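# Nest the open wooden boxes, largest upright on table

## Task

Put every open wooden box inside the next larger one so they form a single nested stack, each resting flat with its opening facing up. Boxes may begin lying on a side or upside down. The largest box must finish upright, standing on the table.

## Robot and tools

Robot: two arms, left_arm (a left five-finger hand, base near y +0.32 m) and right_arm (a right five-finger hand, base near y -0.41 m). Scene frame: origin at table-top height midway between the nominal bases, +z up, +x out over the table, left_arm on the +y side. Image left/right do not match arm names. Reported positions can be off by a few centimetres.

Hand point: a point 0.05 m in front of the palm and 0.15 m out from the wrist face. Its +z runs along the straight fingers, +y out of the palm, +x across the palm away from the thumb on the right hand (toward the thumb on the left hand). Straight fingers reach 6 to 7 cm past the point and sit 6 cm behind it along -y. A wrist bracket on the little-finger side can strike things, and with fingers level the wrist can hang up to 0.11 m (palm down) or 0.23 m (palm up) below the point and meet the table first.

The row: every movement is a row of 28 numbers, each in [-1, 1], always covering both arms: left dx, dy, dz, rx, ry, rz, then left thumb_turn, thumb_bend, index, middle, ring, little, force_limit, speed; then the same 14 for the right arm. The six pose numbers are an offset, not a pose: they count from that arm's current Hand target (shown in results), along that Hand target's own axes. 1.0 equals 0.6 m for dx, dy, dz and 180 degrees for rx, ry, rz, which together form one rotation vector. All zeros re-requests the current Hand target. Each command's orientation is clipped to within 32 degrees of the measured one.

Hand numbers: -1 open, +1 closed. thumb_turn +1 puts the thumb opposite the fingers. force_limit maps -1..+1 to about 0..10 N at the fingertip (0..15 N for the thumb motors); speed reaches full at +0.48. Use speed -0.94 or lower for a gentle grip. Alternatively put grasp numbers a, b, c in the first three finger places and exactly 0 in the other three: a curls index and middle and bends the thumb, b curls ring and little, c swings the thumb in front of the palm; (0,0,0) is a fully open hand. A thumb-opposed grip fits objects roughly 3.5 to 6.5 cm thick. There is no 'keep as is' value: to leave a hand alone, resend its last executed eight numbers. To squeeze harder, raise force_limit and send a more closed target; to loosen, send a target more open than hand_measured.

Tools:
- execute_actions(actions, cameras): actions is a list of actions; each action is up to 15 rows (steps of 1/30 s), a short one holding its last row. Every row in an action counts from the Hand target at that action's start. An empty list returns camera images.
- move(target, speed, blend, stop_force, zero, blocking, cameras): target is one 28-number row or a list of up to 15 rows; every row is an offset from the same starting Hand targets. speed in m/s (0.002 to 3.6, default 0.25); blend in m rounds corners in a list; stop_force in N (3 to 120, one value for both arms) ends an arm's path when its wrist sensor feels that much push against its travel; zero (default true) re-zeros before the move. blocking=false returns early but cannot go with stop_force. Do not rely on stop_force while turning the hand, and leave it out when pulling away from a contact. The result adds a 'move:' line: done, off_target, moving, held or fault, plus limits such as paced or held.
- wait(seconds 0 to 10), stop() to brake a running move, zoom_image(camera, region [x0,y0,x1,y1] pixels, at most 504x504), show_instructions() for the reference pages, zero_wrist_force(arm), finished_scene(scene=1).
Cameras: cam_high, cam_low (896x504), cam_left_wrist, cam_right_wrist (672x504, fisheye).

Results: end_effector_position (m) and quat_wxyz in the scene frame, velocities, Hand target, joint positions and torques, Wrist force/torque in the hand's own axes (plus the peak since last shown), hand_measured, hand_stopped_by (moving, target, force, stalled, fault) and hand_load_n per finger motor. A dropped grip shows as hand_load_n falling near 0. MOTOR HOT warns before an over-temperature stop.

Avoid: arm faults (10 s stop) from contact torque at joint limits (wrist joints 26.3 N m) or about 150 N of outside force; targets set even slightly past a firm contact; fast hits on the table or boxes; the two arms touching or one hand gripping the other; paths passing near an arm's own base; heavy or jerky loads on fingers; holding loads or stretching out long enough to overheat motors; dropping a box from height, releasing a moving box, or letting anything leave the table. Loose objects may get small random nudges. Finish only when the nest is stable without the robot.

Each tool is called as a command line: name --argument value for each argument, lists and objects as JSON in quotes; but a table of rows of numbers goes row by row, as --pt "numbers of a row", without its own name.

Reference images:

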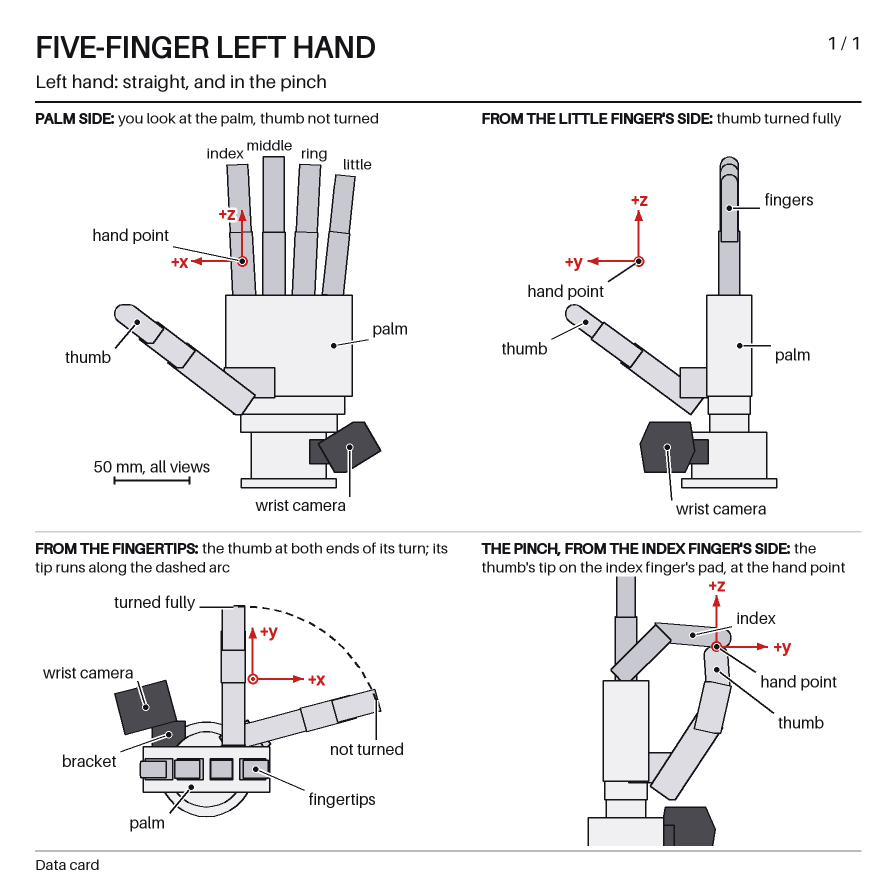

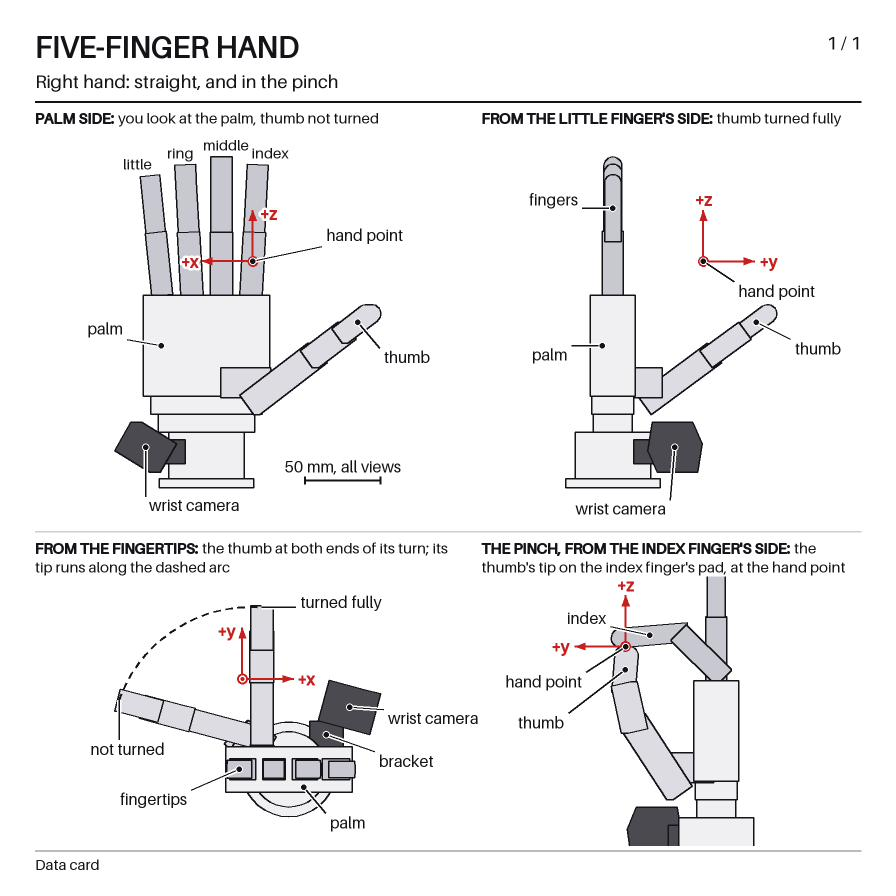

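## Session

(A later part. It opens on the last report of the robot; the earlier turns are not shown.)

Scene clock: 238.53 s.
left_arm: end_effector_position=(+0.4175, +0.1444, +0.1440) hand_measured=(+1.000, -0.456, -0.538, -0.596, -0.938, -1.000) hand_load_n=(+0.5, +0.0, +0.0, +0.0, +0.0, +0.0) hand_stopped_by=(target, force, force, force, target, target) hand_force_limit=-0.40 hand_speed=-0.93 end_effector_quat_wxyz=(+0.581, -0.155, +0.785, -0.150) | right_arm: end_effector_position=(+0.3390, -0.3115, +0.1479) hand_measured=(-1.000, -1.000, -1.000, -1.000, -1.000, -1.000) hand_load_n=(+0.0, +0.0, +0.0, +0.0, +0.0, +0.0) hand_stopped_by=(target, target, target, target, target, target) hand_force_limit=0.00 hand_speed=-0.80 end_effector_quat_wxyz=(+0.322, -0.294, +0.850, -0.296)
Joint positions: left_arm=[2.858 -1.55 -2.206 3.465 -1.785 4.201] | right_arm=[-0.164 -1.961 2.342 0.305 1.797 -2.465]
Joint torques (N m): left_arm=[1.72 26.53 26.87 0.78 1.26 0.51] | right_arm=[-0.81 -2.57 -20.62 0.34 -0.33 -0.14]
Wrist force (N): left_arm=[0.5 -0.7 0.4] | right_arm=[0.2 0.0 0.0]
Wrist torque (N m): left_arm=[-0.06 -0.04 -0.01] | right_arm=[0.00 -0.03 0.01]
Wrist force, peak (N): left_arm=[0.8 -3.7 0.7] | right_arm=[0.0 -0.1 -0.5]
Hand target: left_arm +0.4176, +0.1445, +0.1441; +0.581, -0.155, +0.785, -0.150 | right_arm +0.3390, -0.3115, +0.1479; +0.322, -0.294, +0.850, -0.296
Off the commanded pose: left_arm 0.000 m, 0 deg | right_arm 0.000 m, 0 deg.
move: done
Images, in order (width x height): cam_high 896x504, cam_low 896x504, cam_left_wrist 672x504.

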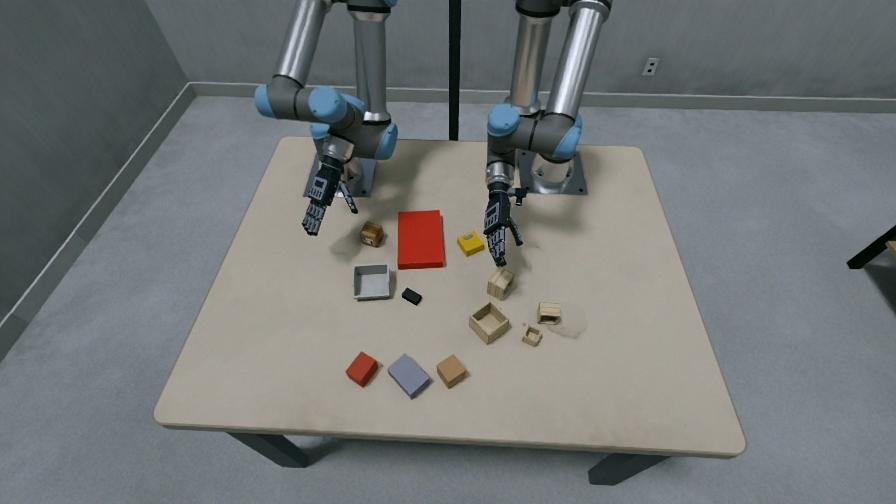

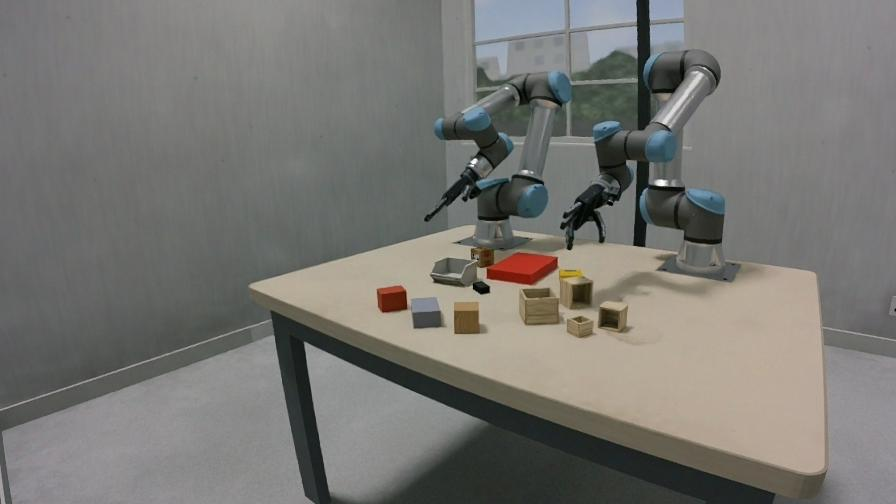

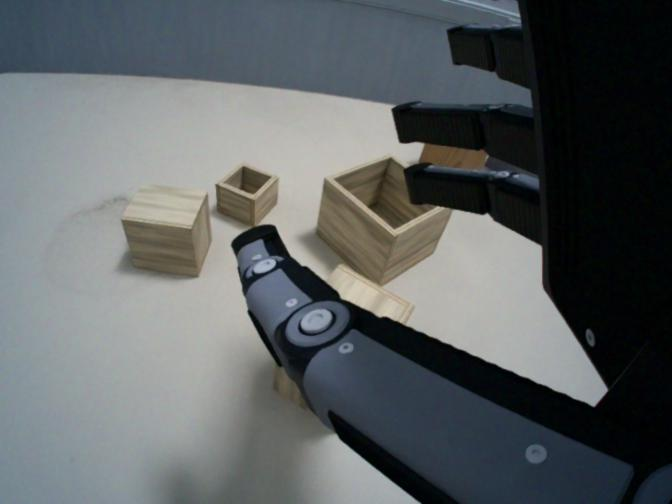

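move --target '[-0.0425,-0.0543,0.058,-0.028,0.2521,-0.3658,1,-1,-0.38,-0.38,-0.4,-0.4,0,0, 0,0,0,0,0,0,-1,-1,-1,-1,-1,-1,0,-0.8]' --cameras '["cam_high","cam_left_wrist"]'

zoom_image --camera "cam_high" --region '[470, 210, 590, 330]'

Scene clock: 283.37 s.
left_arm: end_effector_position=(+0.4603, +0.1236, +0.1700) hand_measured=(+1.000, -1.000, -0.380, -0.380, -0.400, -0.400) hand_load_n=(+0.0, +0.0, +0.0, +0.0, +0.0, +0.0) hand_stopped_by=(target, target, target, target, target, target) hand_force_limit=0.00 hand_speed=0.00 end_effector_quat_wxyz=(+0.073, -0.502, +0.737, -0.447) | right_arm: end_effector_position=(+0.3390, -0.3115, +0.1479) hand_measured=(-1.000, -1.000, -1.000, -1.000, -1.000, -1.000) hand_load_n=(-0.5, +0.0, +0.0, +0.0, +0.0, +0.0) hand_stopped_by=(target, target, target, target, target, target) hand_force_limit=0.00 hand_speed=-0.80 end_effector_quat_wxyz=(+0.322, -0.294, +0.850, -0.296)
Joint positions: left_arm=[3.379 -1.872 -1.693 2.592 -0.795 3.505] | right_arm=[-0.164 -1.961 2.342 0.305 1.797 -2.465]
Joint torques (N m): left_arm=[-4.95 37.15 5.93 -0.49 -0.54 0.09] | right_arm=[-0.59 -2.15 -20.24 0.16 -0.55 -0.3]
Wrist force (N): left_arm=[-0.8 0.4 1.8] | right_arm=[-0.1 -0.2 -0.2]
Wrist torque (N m): left_arm=[0.04 -0.14 -0.09] | right_arm=[-0.01 0.02 0.00]
Wrist force, peak (N): left_arm=[-1.5 0.4 2.0] | right_arm=[0.4 0.0 -0.3]
Hand target: left_arm +0.4603, +0.1236, +0.1700; +0.073, -0.502, +0.737, -0.447 | right_arm +0.3390, -0.3115, +0.1479; +0.322, -0.294, +0.850, -0.296
Off the commanded pose: left_arm 0.000 m, 0 deg | right_arm 0.000 m, 0 deg.
move: done
Images, in order (width x height): cam_high 896x504, cam_left_wrist 672x504.

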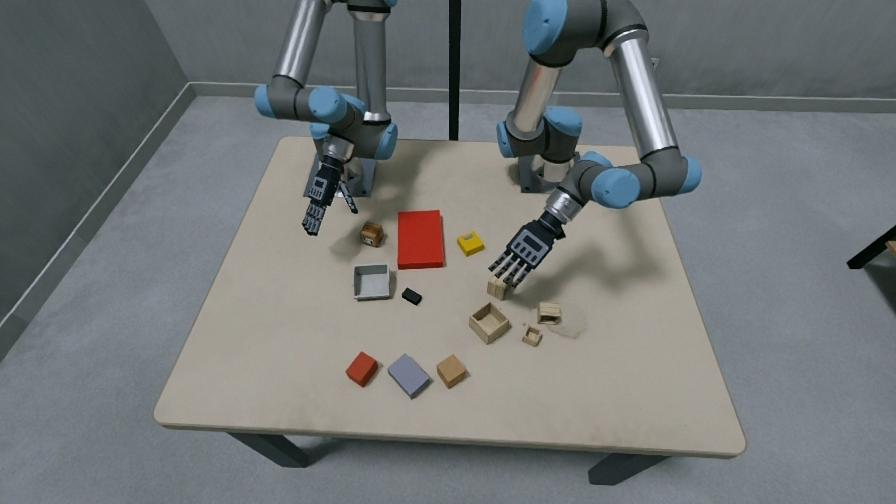

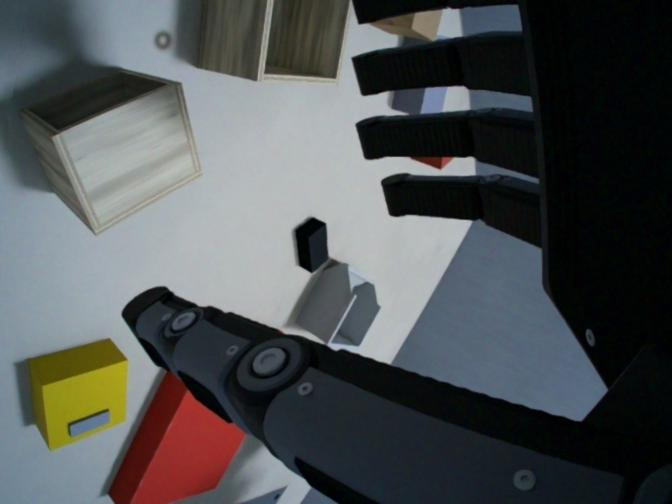

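Scaled by 4.200 from the camera's 896x504 image, which has a finer 1280x720 frame.

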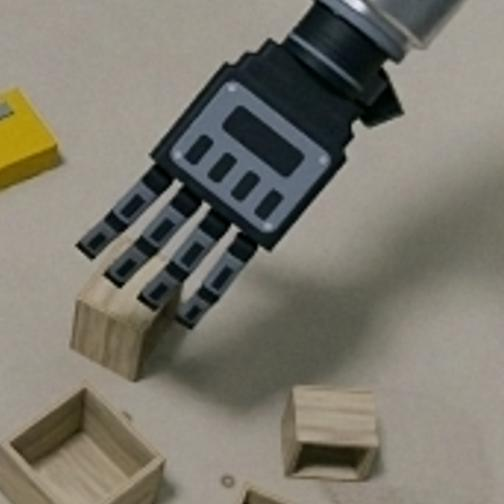

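move --target '[-0.0687,0.147,0.1187,0,0,0,1,-1,-0.38,-0.38,-0.4,-0.4,0,0, 0,0,0,0,0,0,-1,-1,-1,-1,-1,-1,0,-0.8]' --speed 0.08 --stop_force 4 --cameras '["cam_high","cam_low","cam_left_wrist"]'

zoom_image --camera "cam_high" --region '[470, 240, 570, 330]'

zoom_image --camera "cam_low" --region '[520, 220, 660, 340]'

Scene clock: 290.57 s.
left_arm: end_effector_position=(+0.4603, +0.1236, +0.0494) hand_measured=(+1.000, -1.000, -0.380, -0.380, -0.400, -0.400) hand_load_n=(+0.0, +0.0, +0.0, +0.0, +0.0, +0.0) hand_stopped_by=(target, target, target, target, target, target) hand_force_limit=0.00 hand_speed=0.00 end_effector_quat_wxyz=(+0.073, -0.502, +0.737, -0.447) | right_arm: end_effector_position=(+0.3390, -0.3115, +0.1479) hand_measured=(-1.000, -1.000, -1.000, -1.000, -1.000, -1.000) hand_load_n=(+0.0, +0.0, +0.0, +0.0, +0.0, +0.0) hand_stopped_by=(target, target, target, target, target, target) hand_force_limit=0.00 hand_speed=-0.80 end_effector_quat_wxyz=(+0.322, -0.294, +0.850, -0.296)
Joint positions: left_arm=[3.379 -2.028 -1.83 2.884 -0.795 3.504] | right_arm=[-0.164 -1.961 2.342 0.305 1.797 -2.465]
Joint torques (N m): left_arm=[-6.04 42.55 23.09 -0.32 -1.39 -0.22] | right_arm=[-0.48 -2.08 -20.44 0.35 -0.47 -0.26]
Wrist force (N): left_arm=[-0.7 0.5 2.0] | right_arm=[0.2 -0.1 -0.1]
Wrist torque (N m): left_arm=[0.04 -0.15 -0.10] | right_arm=[-0.01 -0.03 0.01]
Wrist force, peak (N): left_arm=[-0.8 1.3 2.5] | right_arm=[0.0 0.3 -0.5]
Hand target: left_arm +0.4603, +0.1236, +0.0494; +0.073, -0.502, +0.737, -0.447 | right_arm +0.3390, -0.3115, +0.1479; +0.322, -0.294, +0.850, -0.296
Off the commanded pose: left_arm 0.000 m, 0 deg | right_arm 0.000 m, 0 deg.
move: done
Images, in order (width x height): cam_high 896x504, cam_low 896x504, cam_left_wrist 672x504.

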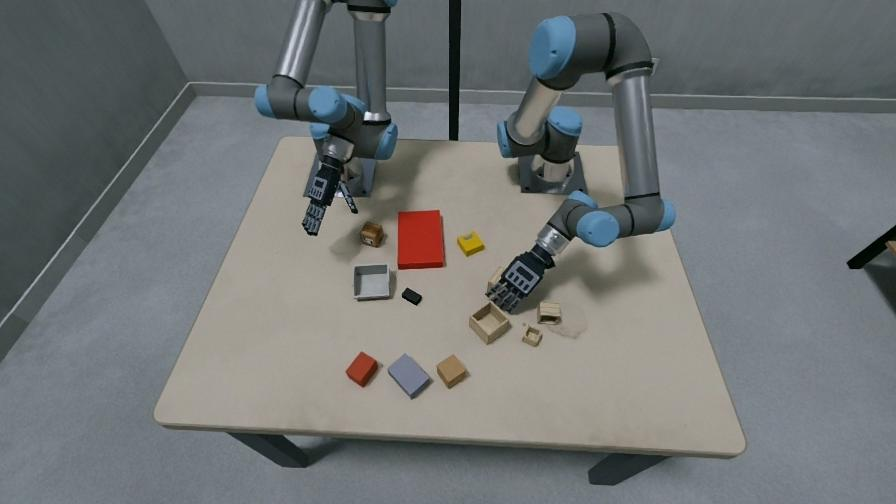

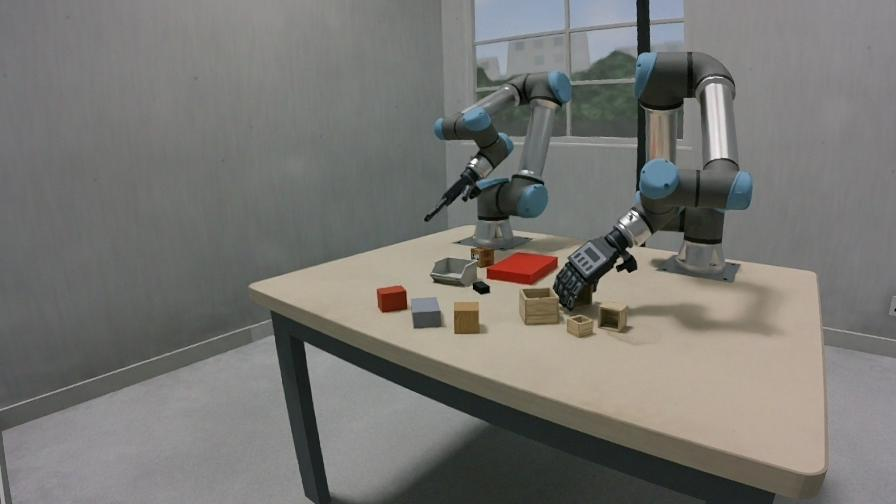

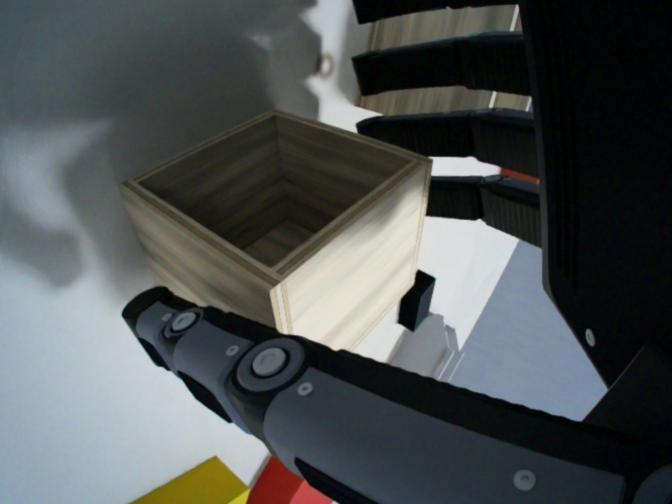

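Scaled by 5.040 from the camera's 896x504 image, which has a finer 1280x720 frame.

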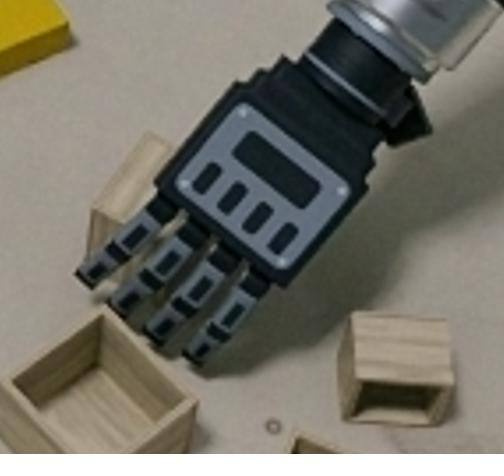

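Scaled by 3.600 from the camera's 896x504 image, which has a finer 1280x720 frame.

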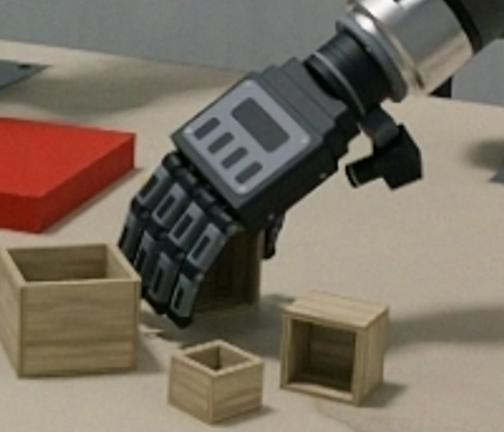

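move --target '[0,0,0,0,0,0,1,-1,0.1,0.1,-0.4,-0.4,-0.2,-0.93, 0,0,0,0,0,0,-1,-1,-1,-1,-1,-1,0,-0.8]' --cameras '["cam_high","cam_left_wrist"]'

Scene clock: 294.53 s.
left_arm: end_effector_position=(+0.4603, +0.1236, +0.0494) hand_measured=(+1.000, -1.000, -0.060, -0.074, -0.400, -0.400) hand_load_n=(-1.5, +1.0, +6.0, +5.0, +0.0, +0.0) hand_stopped_by=(target, target, force, force, target, target) hand_force_limit=-0.20 hand_speed=-0.93 end_effector_quat_wxyz=(+0.073, -0.502, +0.737, -0.447) | right_arm: end_effector_position=(+0.3390, -0.3115, +0.1479) hand_measured=(-1.000, -1.000, -1.000, -1.000, -1.000, -1.000) hand_load_n=(+0.0, +0.0, +0.0, +0.0, +0.0, +0.0) hand_stopped_by=(target, target, target, target, target, target) hand_force_limit=0.00 hand_speed=-0.80 end_effector_quat_wxyz=(+0.322, -0.294, +0.850, -0.296)
Joint positions: left_arm=[3.379 -2.028 -1.83 2.884 -0.795 3.504] | right_arm=[-0.164 -1.961 2.342 0.305 1.797 -2.465]
Joint torques (N m): left_arm=[-6.95 41.94 21.92 -0.28 -1.43 0.65] | right_arm=[-0.08 -2.27 -20.66 0.22 -0.6 -0.4]
Wrist force (N): left_arm=[-0.4 -0.1 1.7] | right_arm=[0.2 0.0 0.0]
Wrist torque (N m): left_arm=[0.06 -0.16 -0.09] | right_arm=[0.00 -0.02 0.01]
Wrist force, peak (N): left_arm=[-0.5 0.5 2.3] | right_arm=[0.3 0.0 -0.3]
Hand target: left_arm +0.4603, +0.1236, +0.0494; +0.073, -0.502, +0.737, -0.447 | right_arm +0.3390, -0.3115, +0.1479; +0.322, -0.294, +0.850, -0.296
Off the commanded pose: left_arm 0.000 m, 0 deg | right_arm 0.000 m, 0 deg.
move: done
Images, in order (width x height): cam_high 896x504, cam_left_wrist 672x504.

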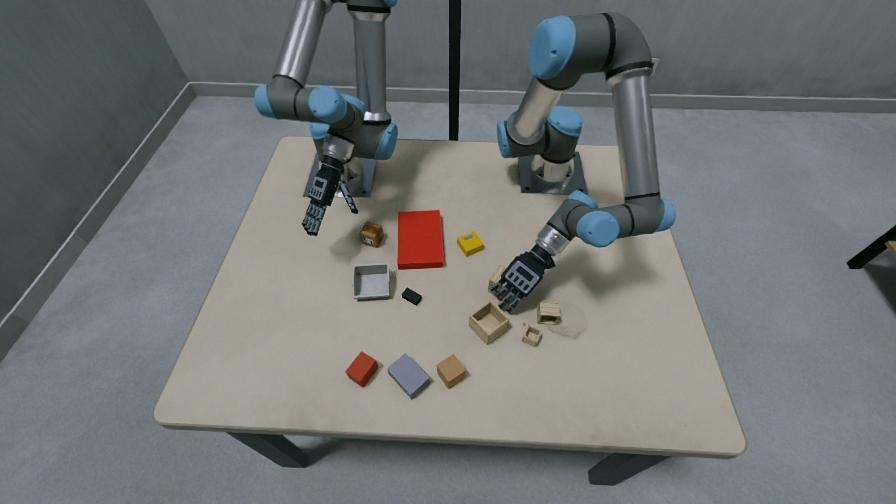

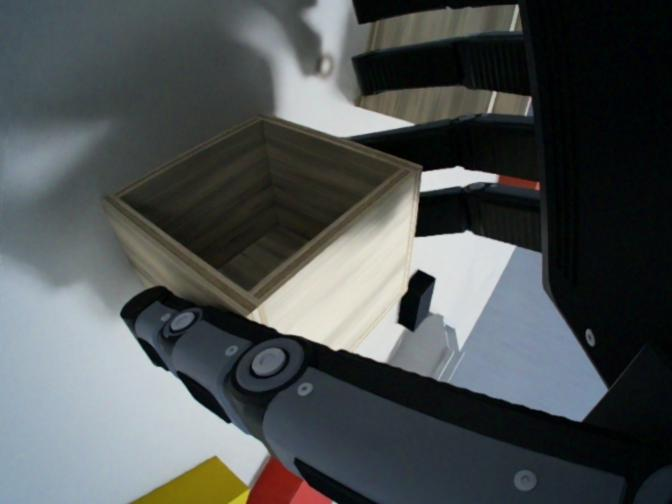

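move --target '[0.0057,-0.0122,-0.0098,0,0,0,1,-1,0.1,0.1,-0.4,-0.4,-0.2,-0.93, 0,0,0,0,0,0,-1,-1,-1,-1,-1,-1,0,-0.8]' --speed 0.03 --cameras '["cam_low","cam_left_wrist"]'

Scene clock: 297.50 s.
left_arm: end_effector_position=(+0.4603, +0.1236, +0.0595) hand_measured=(+1.000, -1.000, -0.060, -0.074, -0.400, -0.400) hand_load_n=(+0.0, +0.0, +0.0, +0.5, +0.0, +0.0) hand_stopped_by=(target, target, force, force, target, target) hand_force_limit=-0.20 hand_speed=-0.93 end_effector_quat_wxyz=(+0.073, -0.502, +0.737, -0.447) | right_arm: end_effector_position=(+0.3390, -0.3115, +0.1479) hand_measured=(-1.000, -1.000, -1.000, -1.000, -1.000, -1.000) hand_load_n=(+0.0, +0.0, -0.5, +0.0, +0.0, +0.0) hand_stopped_by=(target, target, target, target, target, target) hand_force_limit=0.00 hand_speed=-0.80 end_effector_quat_wxyz=(+0.322, -0.294, +0.850, -0.296)
Joint positions: left_arm=[3.379 -2.012 -1.821 2.86 -0.795 3.504] | right_arm=[-0.164 -1.961 2.342 0.305 1.797 -2.465]
Joint torques (N m): left_arm=[-6.63 21.46 14.77 0.29 -1.49 -1.4] | right_arm=[0.14 -2.19 -20.91 0.21 -0.64 -0.44]
Wrist force (N): left_arm=[-0.6 0.6 2.2] | right_arm=[0.0 0.0 -0.1]
Wrist torque (N m): left_arm=[0.05 -0.17 -0.09] | right_arm=[0.01 0.00 0.00]
Wrist force, peak (N): left_arm=[-0.6 0.7 2.3] | right_arm=[0.2 -0.1 -0.4]
Hand target: left_arm +0.4603, +0.1235, +0.0594; +0.073, -0.502, +0.737, -0.447 | right_arm +0.3390, -0.3115, +0.1479; +0.322, -0.294, +0.850, -0.296
Off the commanded pose: left_arm 0.000 m, 0 deg | right_arm 0.000 m, 0 deg.
move: done
Images, in order (width x height): cam_low 896x504, cam_left_wrist 672x504.

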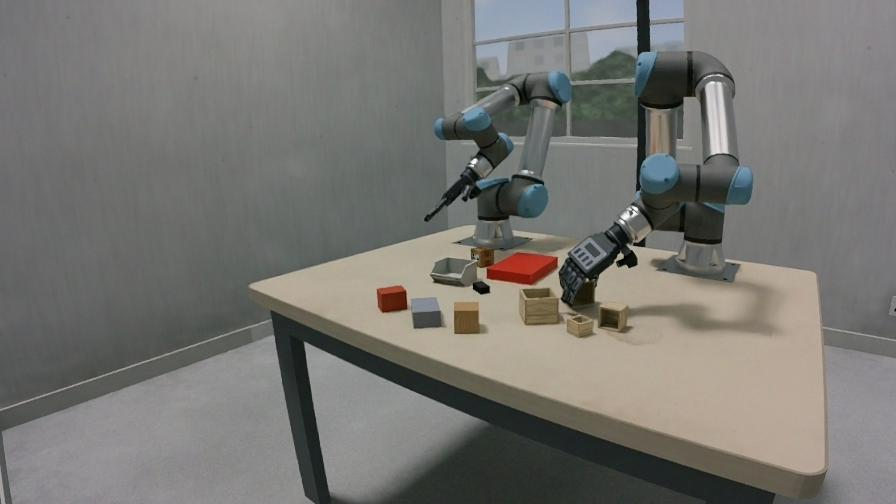

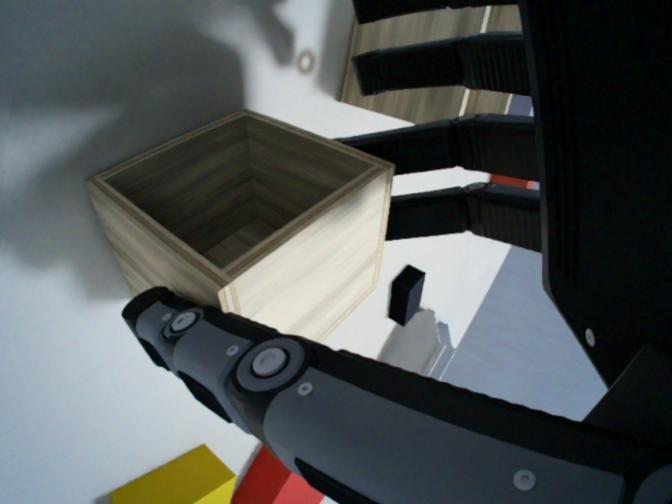

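zoom_image --camera "cam_low" --region '[530, 240, 630, 330]'

zoom_image --camera "cam_left_wrist" --region '[70, 80, 430, 350]'

Scaled by 5.040 from the camera's 896x504 image, which has a finer 1280x720 frame.

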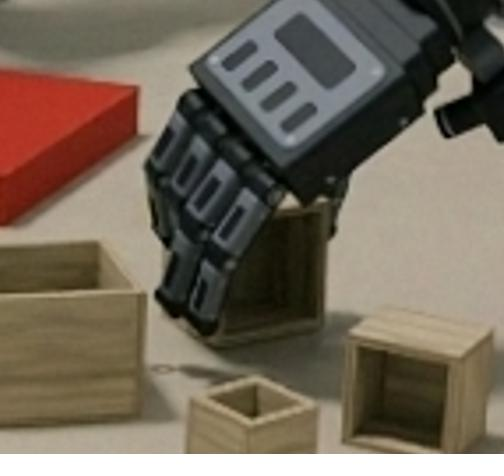

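Scaled by 1.400 from the camera's 672x504 image, which has a finer 960x720 frame.

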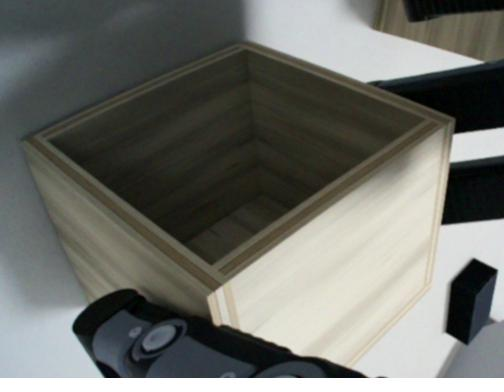

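move --pt "0 0 0 0 0 0 1 -1 -0.42 -0.42 -0.4 -0.4 0 0 0 0 0 0 0 0 -1 -1 -1 -1 -1 -1 0 -0.8" --pt "0.0627 -0.1341 -0.1082 0 0 0 1 -1 -0.42 -0.42 -0.4 -0.4 0 0 0 0 0 0 0 0 -1 -1 -1 -1 -1 -1 0 -0.8" --speed 0.15 --cameras '["cam_high","cam_left_wrist"]'

zoom_image --camera "cam_high" --region '[480, 255, 530, 305]'

Scene clock: 326.70 s.
left_arm: end_effector_position=(+0.4604, +0.1236, +0.1694) hand_measured=(+1.000, -1.000, -0.420, -0.420, -0.400, -0.400) hand_load_n=(+0.0, +0.0, +0.0, +0.0, +0.0, +0.0) hand_stopped_by=(target, target, target, target, target, target) hand_force_limit=0.00 hand_speed=0.00 end_effector_quat_wxyz=(+0.073, -0.502, +0.737, -0.447) | right_arm: end_effector_position=(+0.3390, -0.3115, +0.1479) hand_measured=(-1.000, -1.000, -1.000, -1.000, -1.000, -1.000) hand_load_n=(+0.0, +0.0, +0.0, +0.0, +0.0, +0.0) hand_stopped_by=(target, target, target, target, target, target) hand_force_limit=0.00 hand_speed=-0.80 end_effector_quat_wxyz=(+0.322, -0.294, +0.850, -0.296)
Joint positions: left_arm=[3.379 -1.872 -1.694 2.593 -0.795 3.504] | right_arm=[-0.164 -1.961 2.342 0.305 1.797 -2.465]
Joint torques (N m): left_arm=[5.9 17.87 8.27 -2.13 1.56 -0.18] | right_arm=[-0.46 -2.17 -21.22 0.23 -0.76 -0.47]
Wrist force (N): left_arm=[-0.9 0.2 1.8] | right_arm=[0.2 0.1 0.0]
Wrist torque (N m): left_arm=[0.02 -0.13 -0.07] | right_arm=[0.02 -0.02 0.01]
Wrist force, peak (N): left_arm=[-0.9 1.5 2.8] | right_arm=[-0.4 0.3 0.1]
Hand target: left_arm +0.4603, +0.1235, +0.1694; +0.073, -0.502, +0.737, -0.447 | right_arm +0.3390, -0.3115, +0.1479; +0.322, -0.294, +0.850, -0.296
Off the commanded pose: left_arm 0.000 m, 0 deg | right_arm 0.000 m, 0 deg.
move: done
Images, in order (width x height): cam_high 896x504, cam_left_wrist 672x504.

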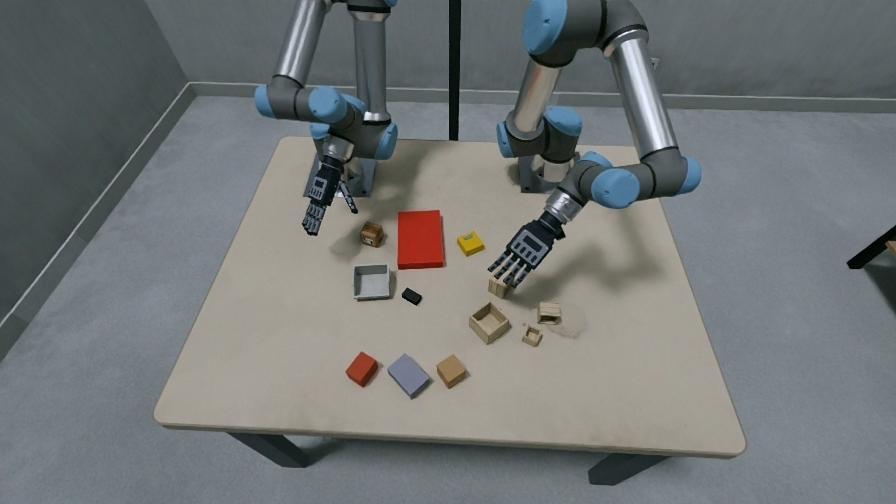

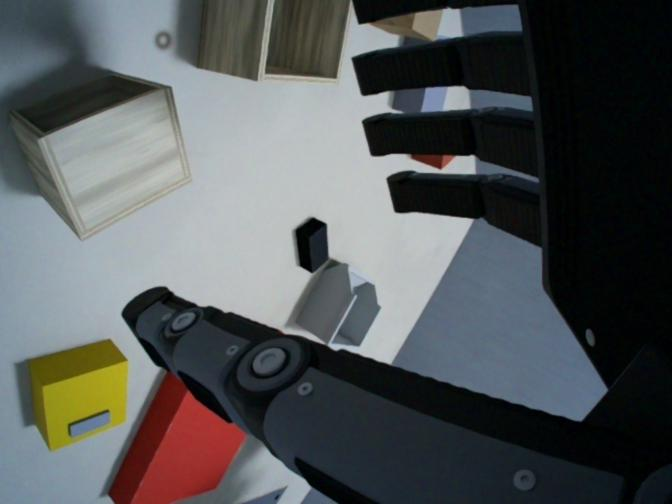

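Scaled by 10.080 from the camera's 896x504 image, which has a finer 1280x720 frame.

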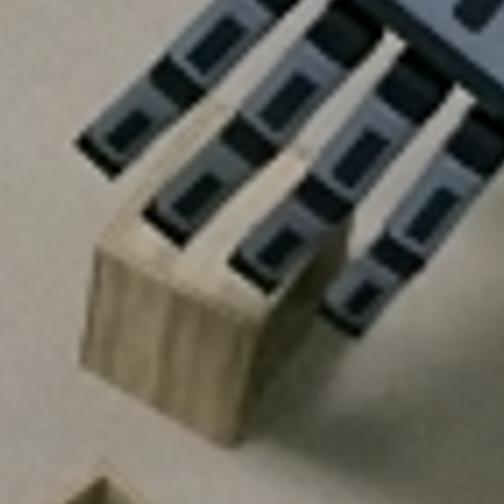

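move --target '[-0.023,0.0737,0.035,0.0135,-0.016,-0.0127,1,-0.9,-0.45,-0.45,-0.4,-0.4,0,0, 0,0,0,0,0,0,-1,-1,-1,-1,-1,-1,0,-0.8]' --speed 0.15

move --target '[-0.0386,0.0839,0.0651,0,0,0,1,-0.9,-0.45,-0.45,-0.4,-0.4,0,0, 0,0,0,0,0,0,-1,-1,-1,-1,-1,-1,0,-0.8]' --speed 0.08 --stop_force 4 --cameras '["cam_left_wrist"]'

Scene clock: 342.37 s.
left_arm: end_effector_position=(+0.4488, +0.1266, +0.1200) hand_measured=(+1.000, -0.900, -0.450, -0.450, -0.400, -0.400) hand_load_n=(+0.0, +0.0, +0.0, +0.0, +0.0, +0.0) hand_stopped_by=(target, target, target, target, target, target) hand_force_limit=0.00 hand_speed=0.00 end_effector_quat_wxyz=(+0.093, -0.526, +0.715, -0.451) | right_arm: end_effector_position=(+0.3390, -0.3115, +0.1479) hand_measured=(-1.000, -1.000, -1.000, -1.000, -1.000, -1.000) hand_load_n=(+0.0, +0.0, +0.0, +0.0, +0.0, +0.0) hand_stopped_by=(target, target, target, target, target, target) hand_force_limit=0.00 hand_speed=-0.80 end_effector_quat_wxyz=(+0.322, -0.294, +0.850, -0.296)
Joint positions: left_arm=[3.39 -1.858 -1.849 2.803 -0.823 3.423] | right_arm=[-0.164 -1.961 2.342 0.305 1.797 -2.465]
Joint torques (N m): left_arm=[-6.44 33.23 15.96 -0.22 2.93 0.36] | right_arm=[0.02 -1.93 -20.66 0.22 -0.72 -0.49]
Wrist force (N): left_arm=[-0.6 0.3 1.9] | right_arm=[0.0 -0.1 0.1]
Wrist torque (N m): left_arm=[0.04 -0.16 -0.07] | right_arm=[-0.03 -0.01 0.00]
Wrist force, peak (N): left_arm=[-1.0 1.5 2.3] | right_arm=[-0.2 0.2 -0.3]
Hand target: left_arm +0.4488, +0.1266, +0.1199; +0.093, -0.526, +0.715, -0.451 | right_arm +0.3390, -0.3115, +0.1479; +0.322, -0.294, +0.850, -0.296
Off the commanded pose: left_arm 0.000 m, 0 deg | right_arm 0.000 m, 0 deg.
move: done

Scene clock: 344.27 s.
left_arm: end_effector_position=(+0.4488, +0.1266, +0.0521) hand_measured=(+1.000, -0.900, -0.450, -0.450, -0.400, -0.400) hand_load_n=(+0.0, +0.0, +0.0, +0.0, +0.0, +0.0) hand_stopped_by=(target, target, target, target, target, target) hand_force_limit=0.00 hand_speed=0.00 end_effector_quat_wxyz=(+0.093, -0.526, +0.715, -0.451) | right_arm: end_effector_position=(+0.3390, -0.3115, +0.1479) hand_measured=(-1.000, -1.000, -1.000, -1.000, -1.000, -1.000) hand_load_n=(-0.5, +0.0, +0.0, +0.0, +0.0, +0.0) hand_stopped_by=(target, target, target, target, target, target) hand_force_limit=0.00 hand_speed=-0.80 end_effector_quat_wxyz=(+0.322, -0.294, +0.850, -0.296)
Joint positions: left_arm=[3.39 -1.96 -1.919 2.974 -0.823 3.423] | right_arm=[-0.164 -1.961 2.342 0.305 1.797 -2.465]
Joint torques (N m): left_arm=[-6.5 40.34 23.13 -0.23 -0.39 -0.35] | right_arm=[-0.05 -1.5 -21.15 0.2 -0.88 -0.51]
Wrist force (N): left_arm=[-0.7 0.3 1.9] | right_arm=[0.1 0.2 0.1]
Wrist torque (N m): left_arm=[0.01 -0.16 -0.07] | right_arm=[0.02 -0.02 0.01]
Wrist force, peak (N): left_arm=[-0.8 1.0 2.4] | right_arm=[0.1 -0.1 -0.4]
Hand target: left_arm +0.4488, +0.1266, +0.0521; +0.093, -0.526, +0.715, -0.451 | right_arm +0.3390, -0.3115, +0.1479; +0.322, -0.294, +0.850, -0.296
Off the commanded pose: left_arm 0.000 m, 0 deg | right_arm 0.000 m, 0 deg.
move: done
Images, in order (width x height): cam_left_wrist 672x504.

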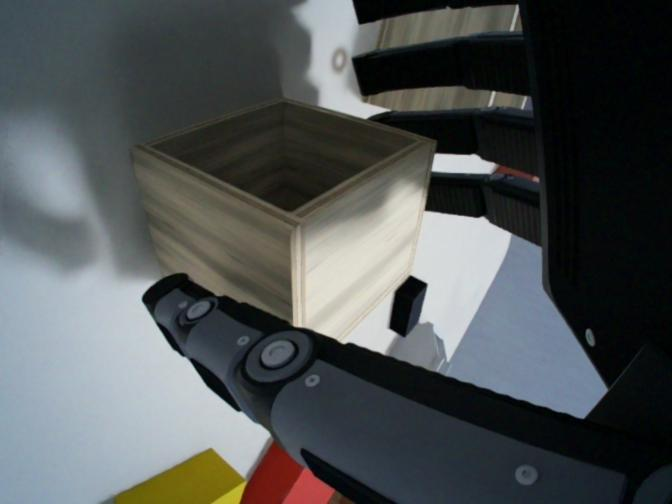

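move --target '[0,0,0,0,0,0,1,-0.68,0.15,0.15,-0.4,-0.4,0,-0.93, 0,0,0,0,0,0,-1,-1,-1,-1,-1,-1,0,-0.8]' --cameras '["cam_left_wrist"]'

Scene clock: 347.73 s.
left_arm: end_effector_position=(+0.4488, +0.1266, +0.0521) hand_measured=(+1.000, -0.768, -0.170, -0.204, -0.400, -0.400) hand_load_n=(+1.0, +10.0, +6.5, +5.0, +0.0, +0.0) hand_stopped_by=(target, force, force, force, target, target) hand_force_limit=0.00 hand_speed=-0.93 end_effector_quat_wxyz=(+0.093, -0.526, +0.715, -0.451) | right_arm: end_effector_position=(+0.3390, -0.3115, +0.1479) hand_measured=(-1.000, -1.000, -1.000, -1.000, -1.000, -1.000) hand_load_n=(+0.0, +0.0, +0.0, +0.0, +0.5, +0.0) hand_stopped_by=(target, target, target, target, target, target) hand_force_limit=0.00 hand_speed=-0.80 end_effector_quat_wxyz=(+0.322, -0.294, +0.850, -0.296)
Joint positions: left_arm=[3.39 -1.96 -1.919 2.974 -0.823 3.423] | right_arm=[-0.164 -1.961 2.342 0.305 1.797 -2.465]
Joint torques (N m): left_arm=[-6.91 40.58 22.36 -0.1 -0.4 0.72] | right_arm=[-0.41 -0.85 -21.09 -0.05 -0.87 -0.58]
Wrist force (N): left_arm=[-0.8 0.7 2.0] | right_arm=[0.1 -0.1 -0.2]
Wrist torque (N m): left_arm=[0.03 -0.18 -0.07] | right_arm=[0.00 -0.01 0.00]
Wrist force, peak (N): left_arm=[-0.9 0.7 2.4] | right_arm=[0.0 0.2 -0.3]
Hand target: left_arm +0.4488, +0.1266, +0.0521; +0.093, -0.526, +0.715, -0.451 | right_arm +0.3390, -0.3115, +0.1479; +0.322, -0.294, +0.850, -0.296
Off the commanded pose: left_arm 0.000 m, 0 deg | right_arm 0.000 m, 0 deg.
move: done
Images, in order (width x height): cam_left_wrist 672x504.

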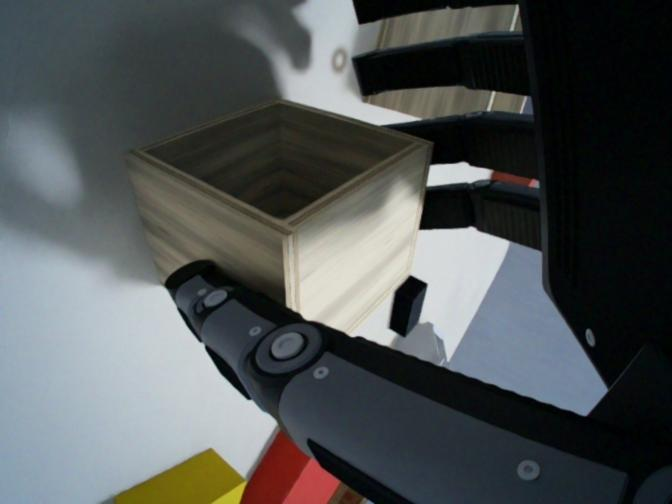

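move --target '[0.0028,-0.0062,-0.0048,0,0,0,1,-0.68,0.15,0.15,-0.4,-0.4,0,-0.93, 0,0,0,0,0,0,-1,-1,-1,-1,-1,-1,0,-0.8]' --speed 0.02 --cameras '["cam_left_wrist"]'

Scene clock: 350.77 s.
left_arm: end_effector_position=(+0.4488, +0.1266, +0.0572) hand_measured=(+1.000, -0.768, -0.170, -0.204, -0.400, -0.400) hand_load_n=(+1.5, +10.0, +6.5, +5.0, +0.0, +0.0) hand_stopped_by=(target, force, force, force, target, target) hand_force_limit=0.00 hand_speed=-0.93 end_effector_quat_wxyz=(+0.093, -0.526, +0.715, -0.451) | right_arm: end_effector_position=(+0.3390, -0.3115, +0.1479) hand_measured=(-1.000, -1.000, -1.000, -1.000, -1.000, -1.000) hand_load_n=(+0.0, +0.0, +0.0, +0.0, +0.0, +0.0) hand_stopped_by=(target, target, target, target, target, target) hand_force_limit=0.00 hand_speed=-0.80 end_effector_quat_wxyz=(+0.322, -0.294, +0.850, -0.296)
Joint positions: left_arm=[3.39 -1.952 -1.914 2.962 -0.823 3.423] | right_arm=[-0.164 -1.961 2.342 0.305 1.797 -2.465]
Joint torques (N m): left_arm=[2.06 29.68 19.54 -0.88 0.9 0.75] | right_arm=[-0.34 -1.74 -20.52 0.18 -0.81 -0.66]
Wrist force (N): left_arm=[-0.7 0.8 2.0] | right_arm=[-0.1 0.2 -0.1]
Wrist torque (N m): left_arm=[0.05 -0.19 -0.07] | right_arm=[0.04 0.02 0.00]
Wrist force, peak (N): left_arm=[-1.0 0.7 2.3] | right_arm=[0.1 0.4 -0.3]
Hand target: left_arm +0.4488, +0.1266, +0.0571; +0.093, -0.526, +0.715, -0.451 | right_arm +0.3390, -0.3115, +0.1479; +0.322, -0.294, +0.850, -0.296
Off the commanded pose: left_arm 0.000 m, 0 deg | right_arm 0.000 m, 0 deg.
move: done
Images, in order (width x height): cam_left_wrist 672x504.

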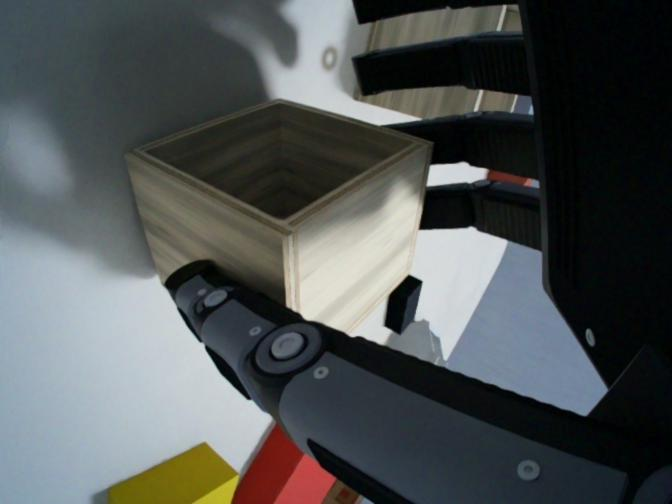

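move --pt "0.0342 -0.0743 -0.0576 0 0 0 1 -0.68 0.15 0.15 -0.4 -0.4 0 -0.93 0 0 0 0 0 0 -1 -1 -1 -1 -1 -1 0 -0.8" --pt "0.0315 -0.0481 -0.0795 0 -0.3065 0.395 1 -0.68 0.15 0.15 -0.4 -0.4 0 -0.93 0 0 0 0 0 0 -1 -1 -1 -1 -1 -1 0 -0.8" --speed '[0.1,0.2]' --cameras '["cam_high","cam_low","cam_left_wrist"]'

Scene clock: 365.77 s.
left_arm: end_effector_position=(+0.4310, +0.1358, +0.1124) hand_measured=(+1.000, -0.768, -0.170, -0.204, -0.400, -0.400) hand_load_n=(+2.0, +9.5, +6.5, +5.0, +0.0, +0.0) hand_stopped_by=(target, force, force, force, target, target) hand_force_limit=0.00 hand_speed=-0.93 end_effector_quat_wxyz=(+0.627, -0.168, +0.759, -0.039) | right_arm: end_effector_position=(+0.3390, -0.3115, +0.1479) hand_measured=(-1.000, -1.000, -1.000, -1.000, -1.000, -1.000) hand_load_n=(+0.0, +0.0, +0.0, +0.0, +0.0, +0.0) hand_stopped_by=(target, target, target, target, target, target) hand_force_limit=0.00 hand_speed=-0.80 end_effector_quat_wxyz=(+0.322, -0.294, +0.850, -0.296)
Joint positions: left_arm=[2.68 -1.781 -2.126 3.649 -2.171 4.285] | right_arm=[-0.164 -1.961 2.342 0.305 1.797 -2.465]
Joint torques (N m): left_arm=[4.85 34.81 24.25 1.36 1.13 0.86] | right_arm=[-0.88 -1.55 -21.52 0.17 -0.83 -0.57]
Wrist force (N): left_arm=[0.9 -1.0 0.7] | right_arm=[0.1 -0.1 0.0]
Wrist torque (N m): left_arm=[-0.07 -0.02 -0.03] | right_arm=[-0.02 -0.01 0.01]
Wrist force, peak (N): left_arm=[-1.1 1.6 2.8] | right_arm=[0.6 0.0 -0.1]
Hand target: left_arm +0.4310, +0.1358, +0.1125; +0.627, -0.168, +0.759, -0.039 | right_arm +0.3390, -0.3115, +0.1479; +0.322, -0.294, +0.850, -0.296
Off the commanded pose: left_arm 0.000 m, 0 deg | right_arm 0.000 m, 0 deg.
move: done
Images, in order (width x height): cam_high 896x504, cam_low 896x504, cam_left_wrist 672x504.

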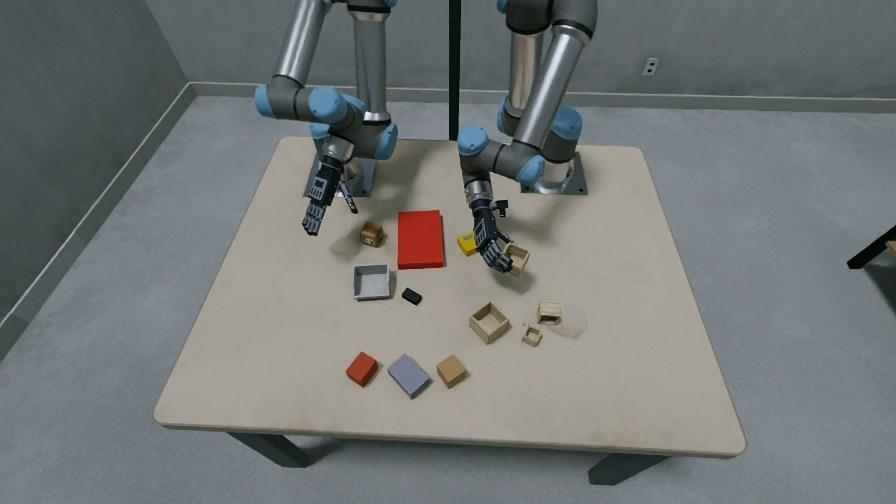

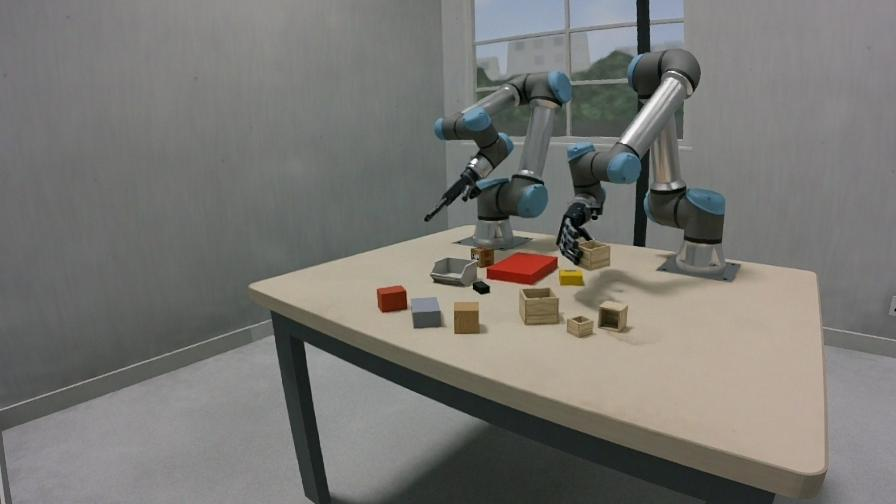

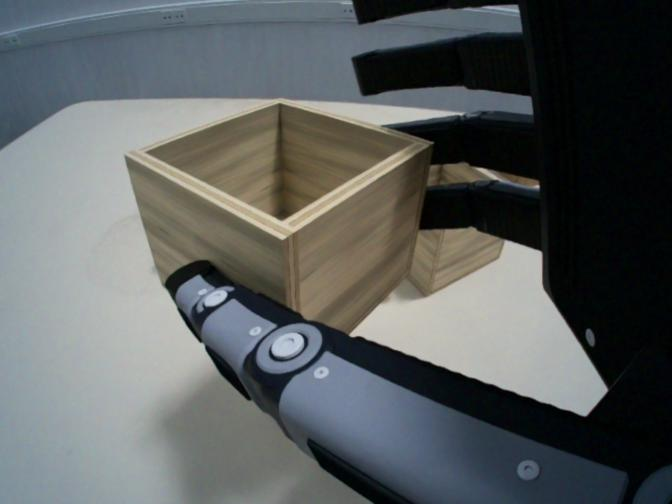

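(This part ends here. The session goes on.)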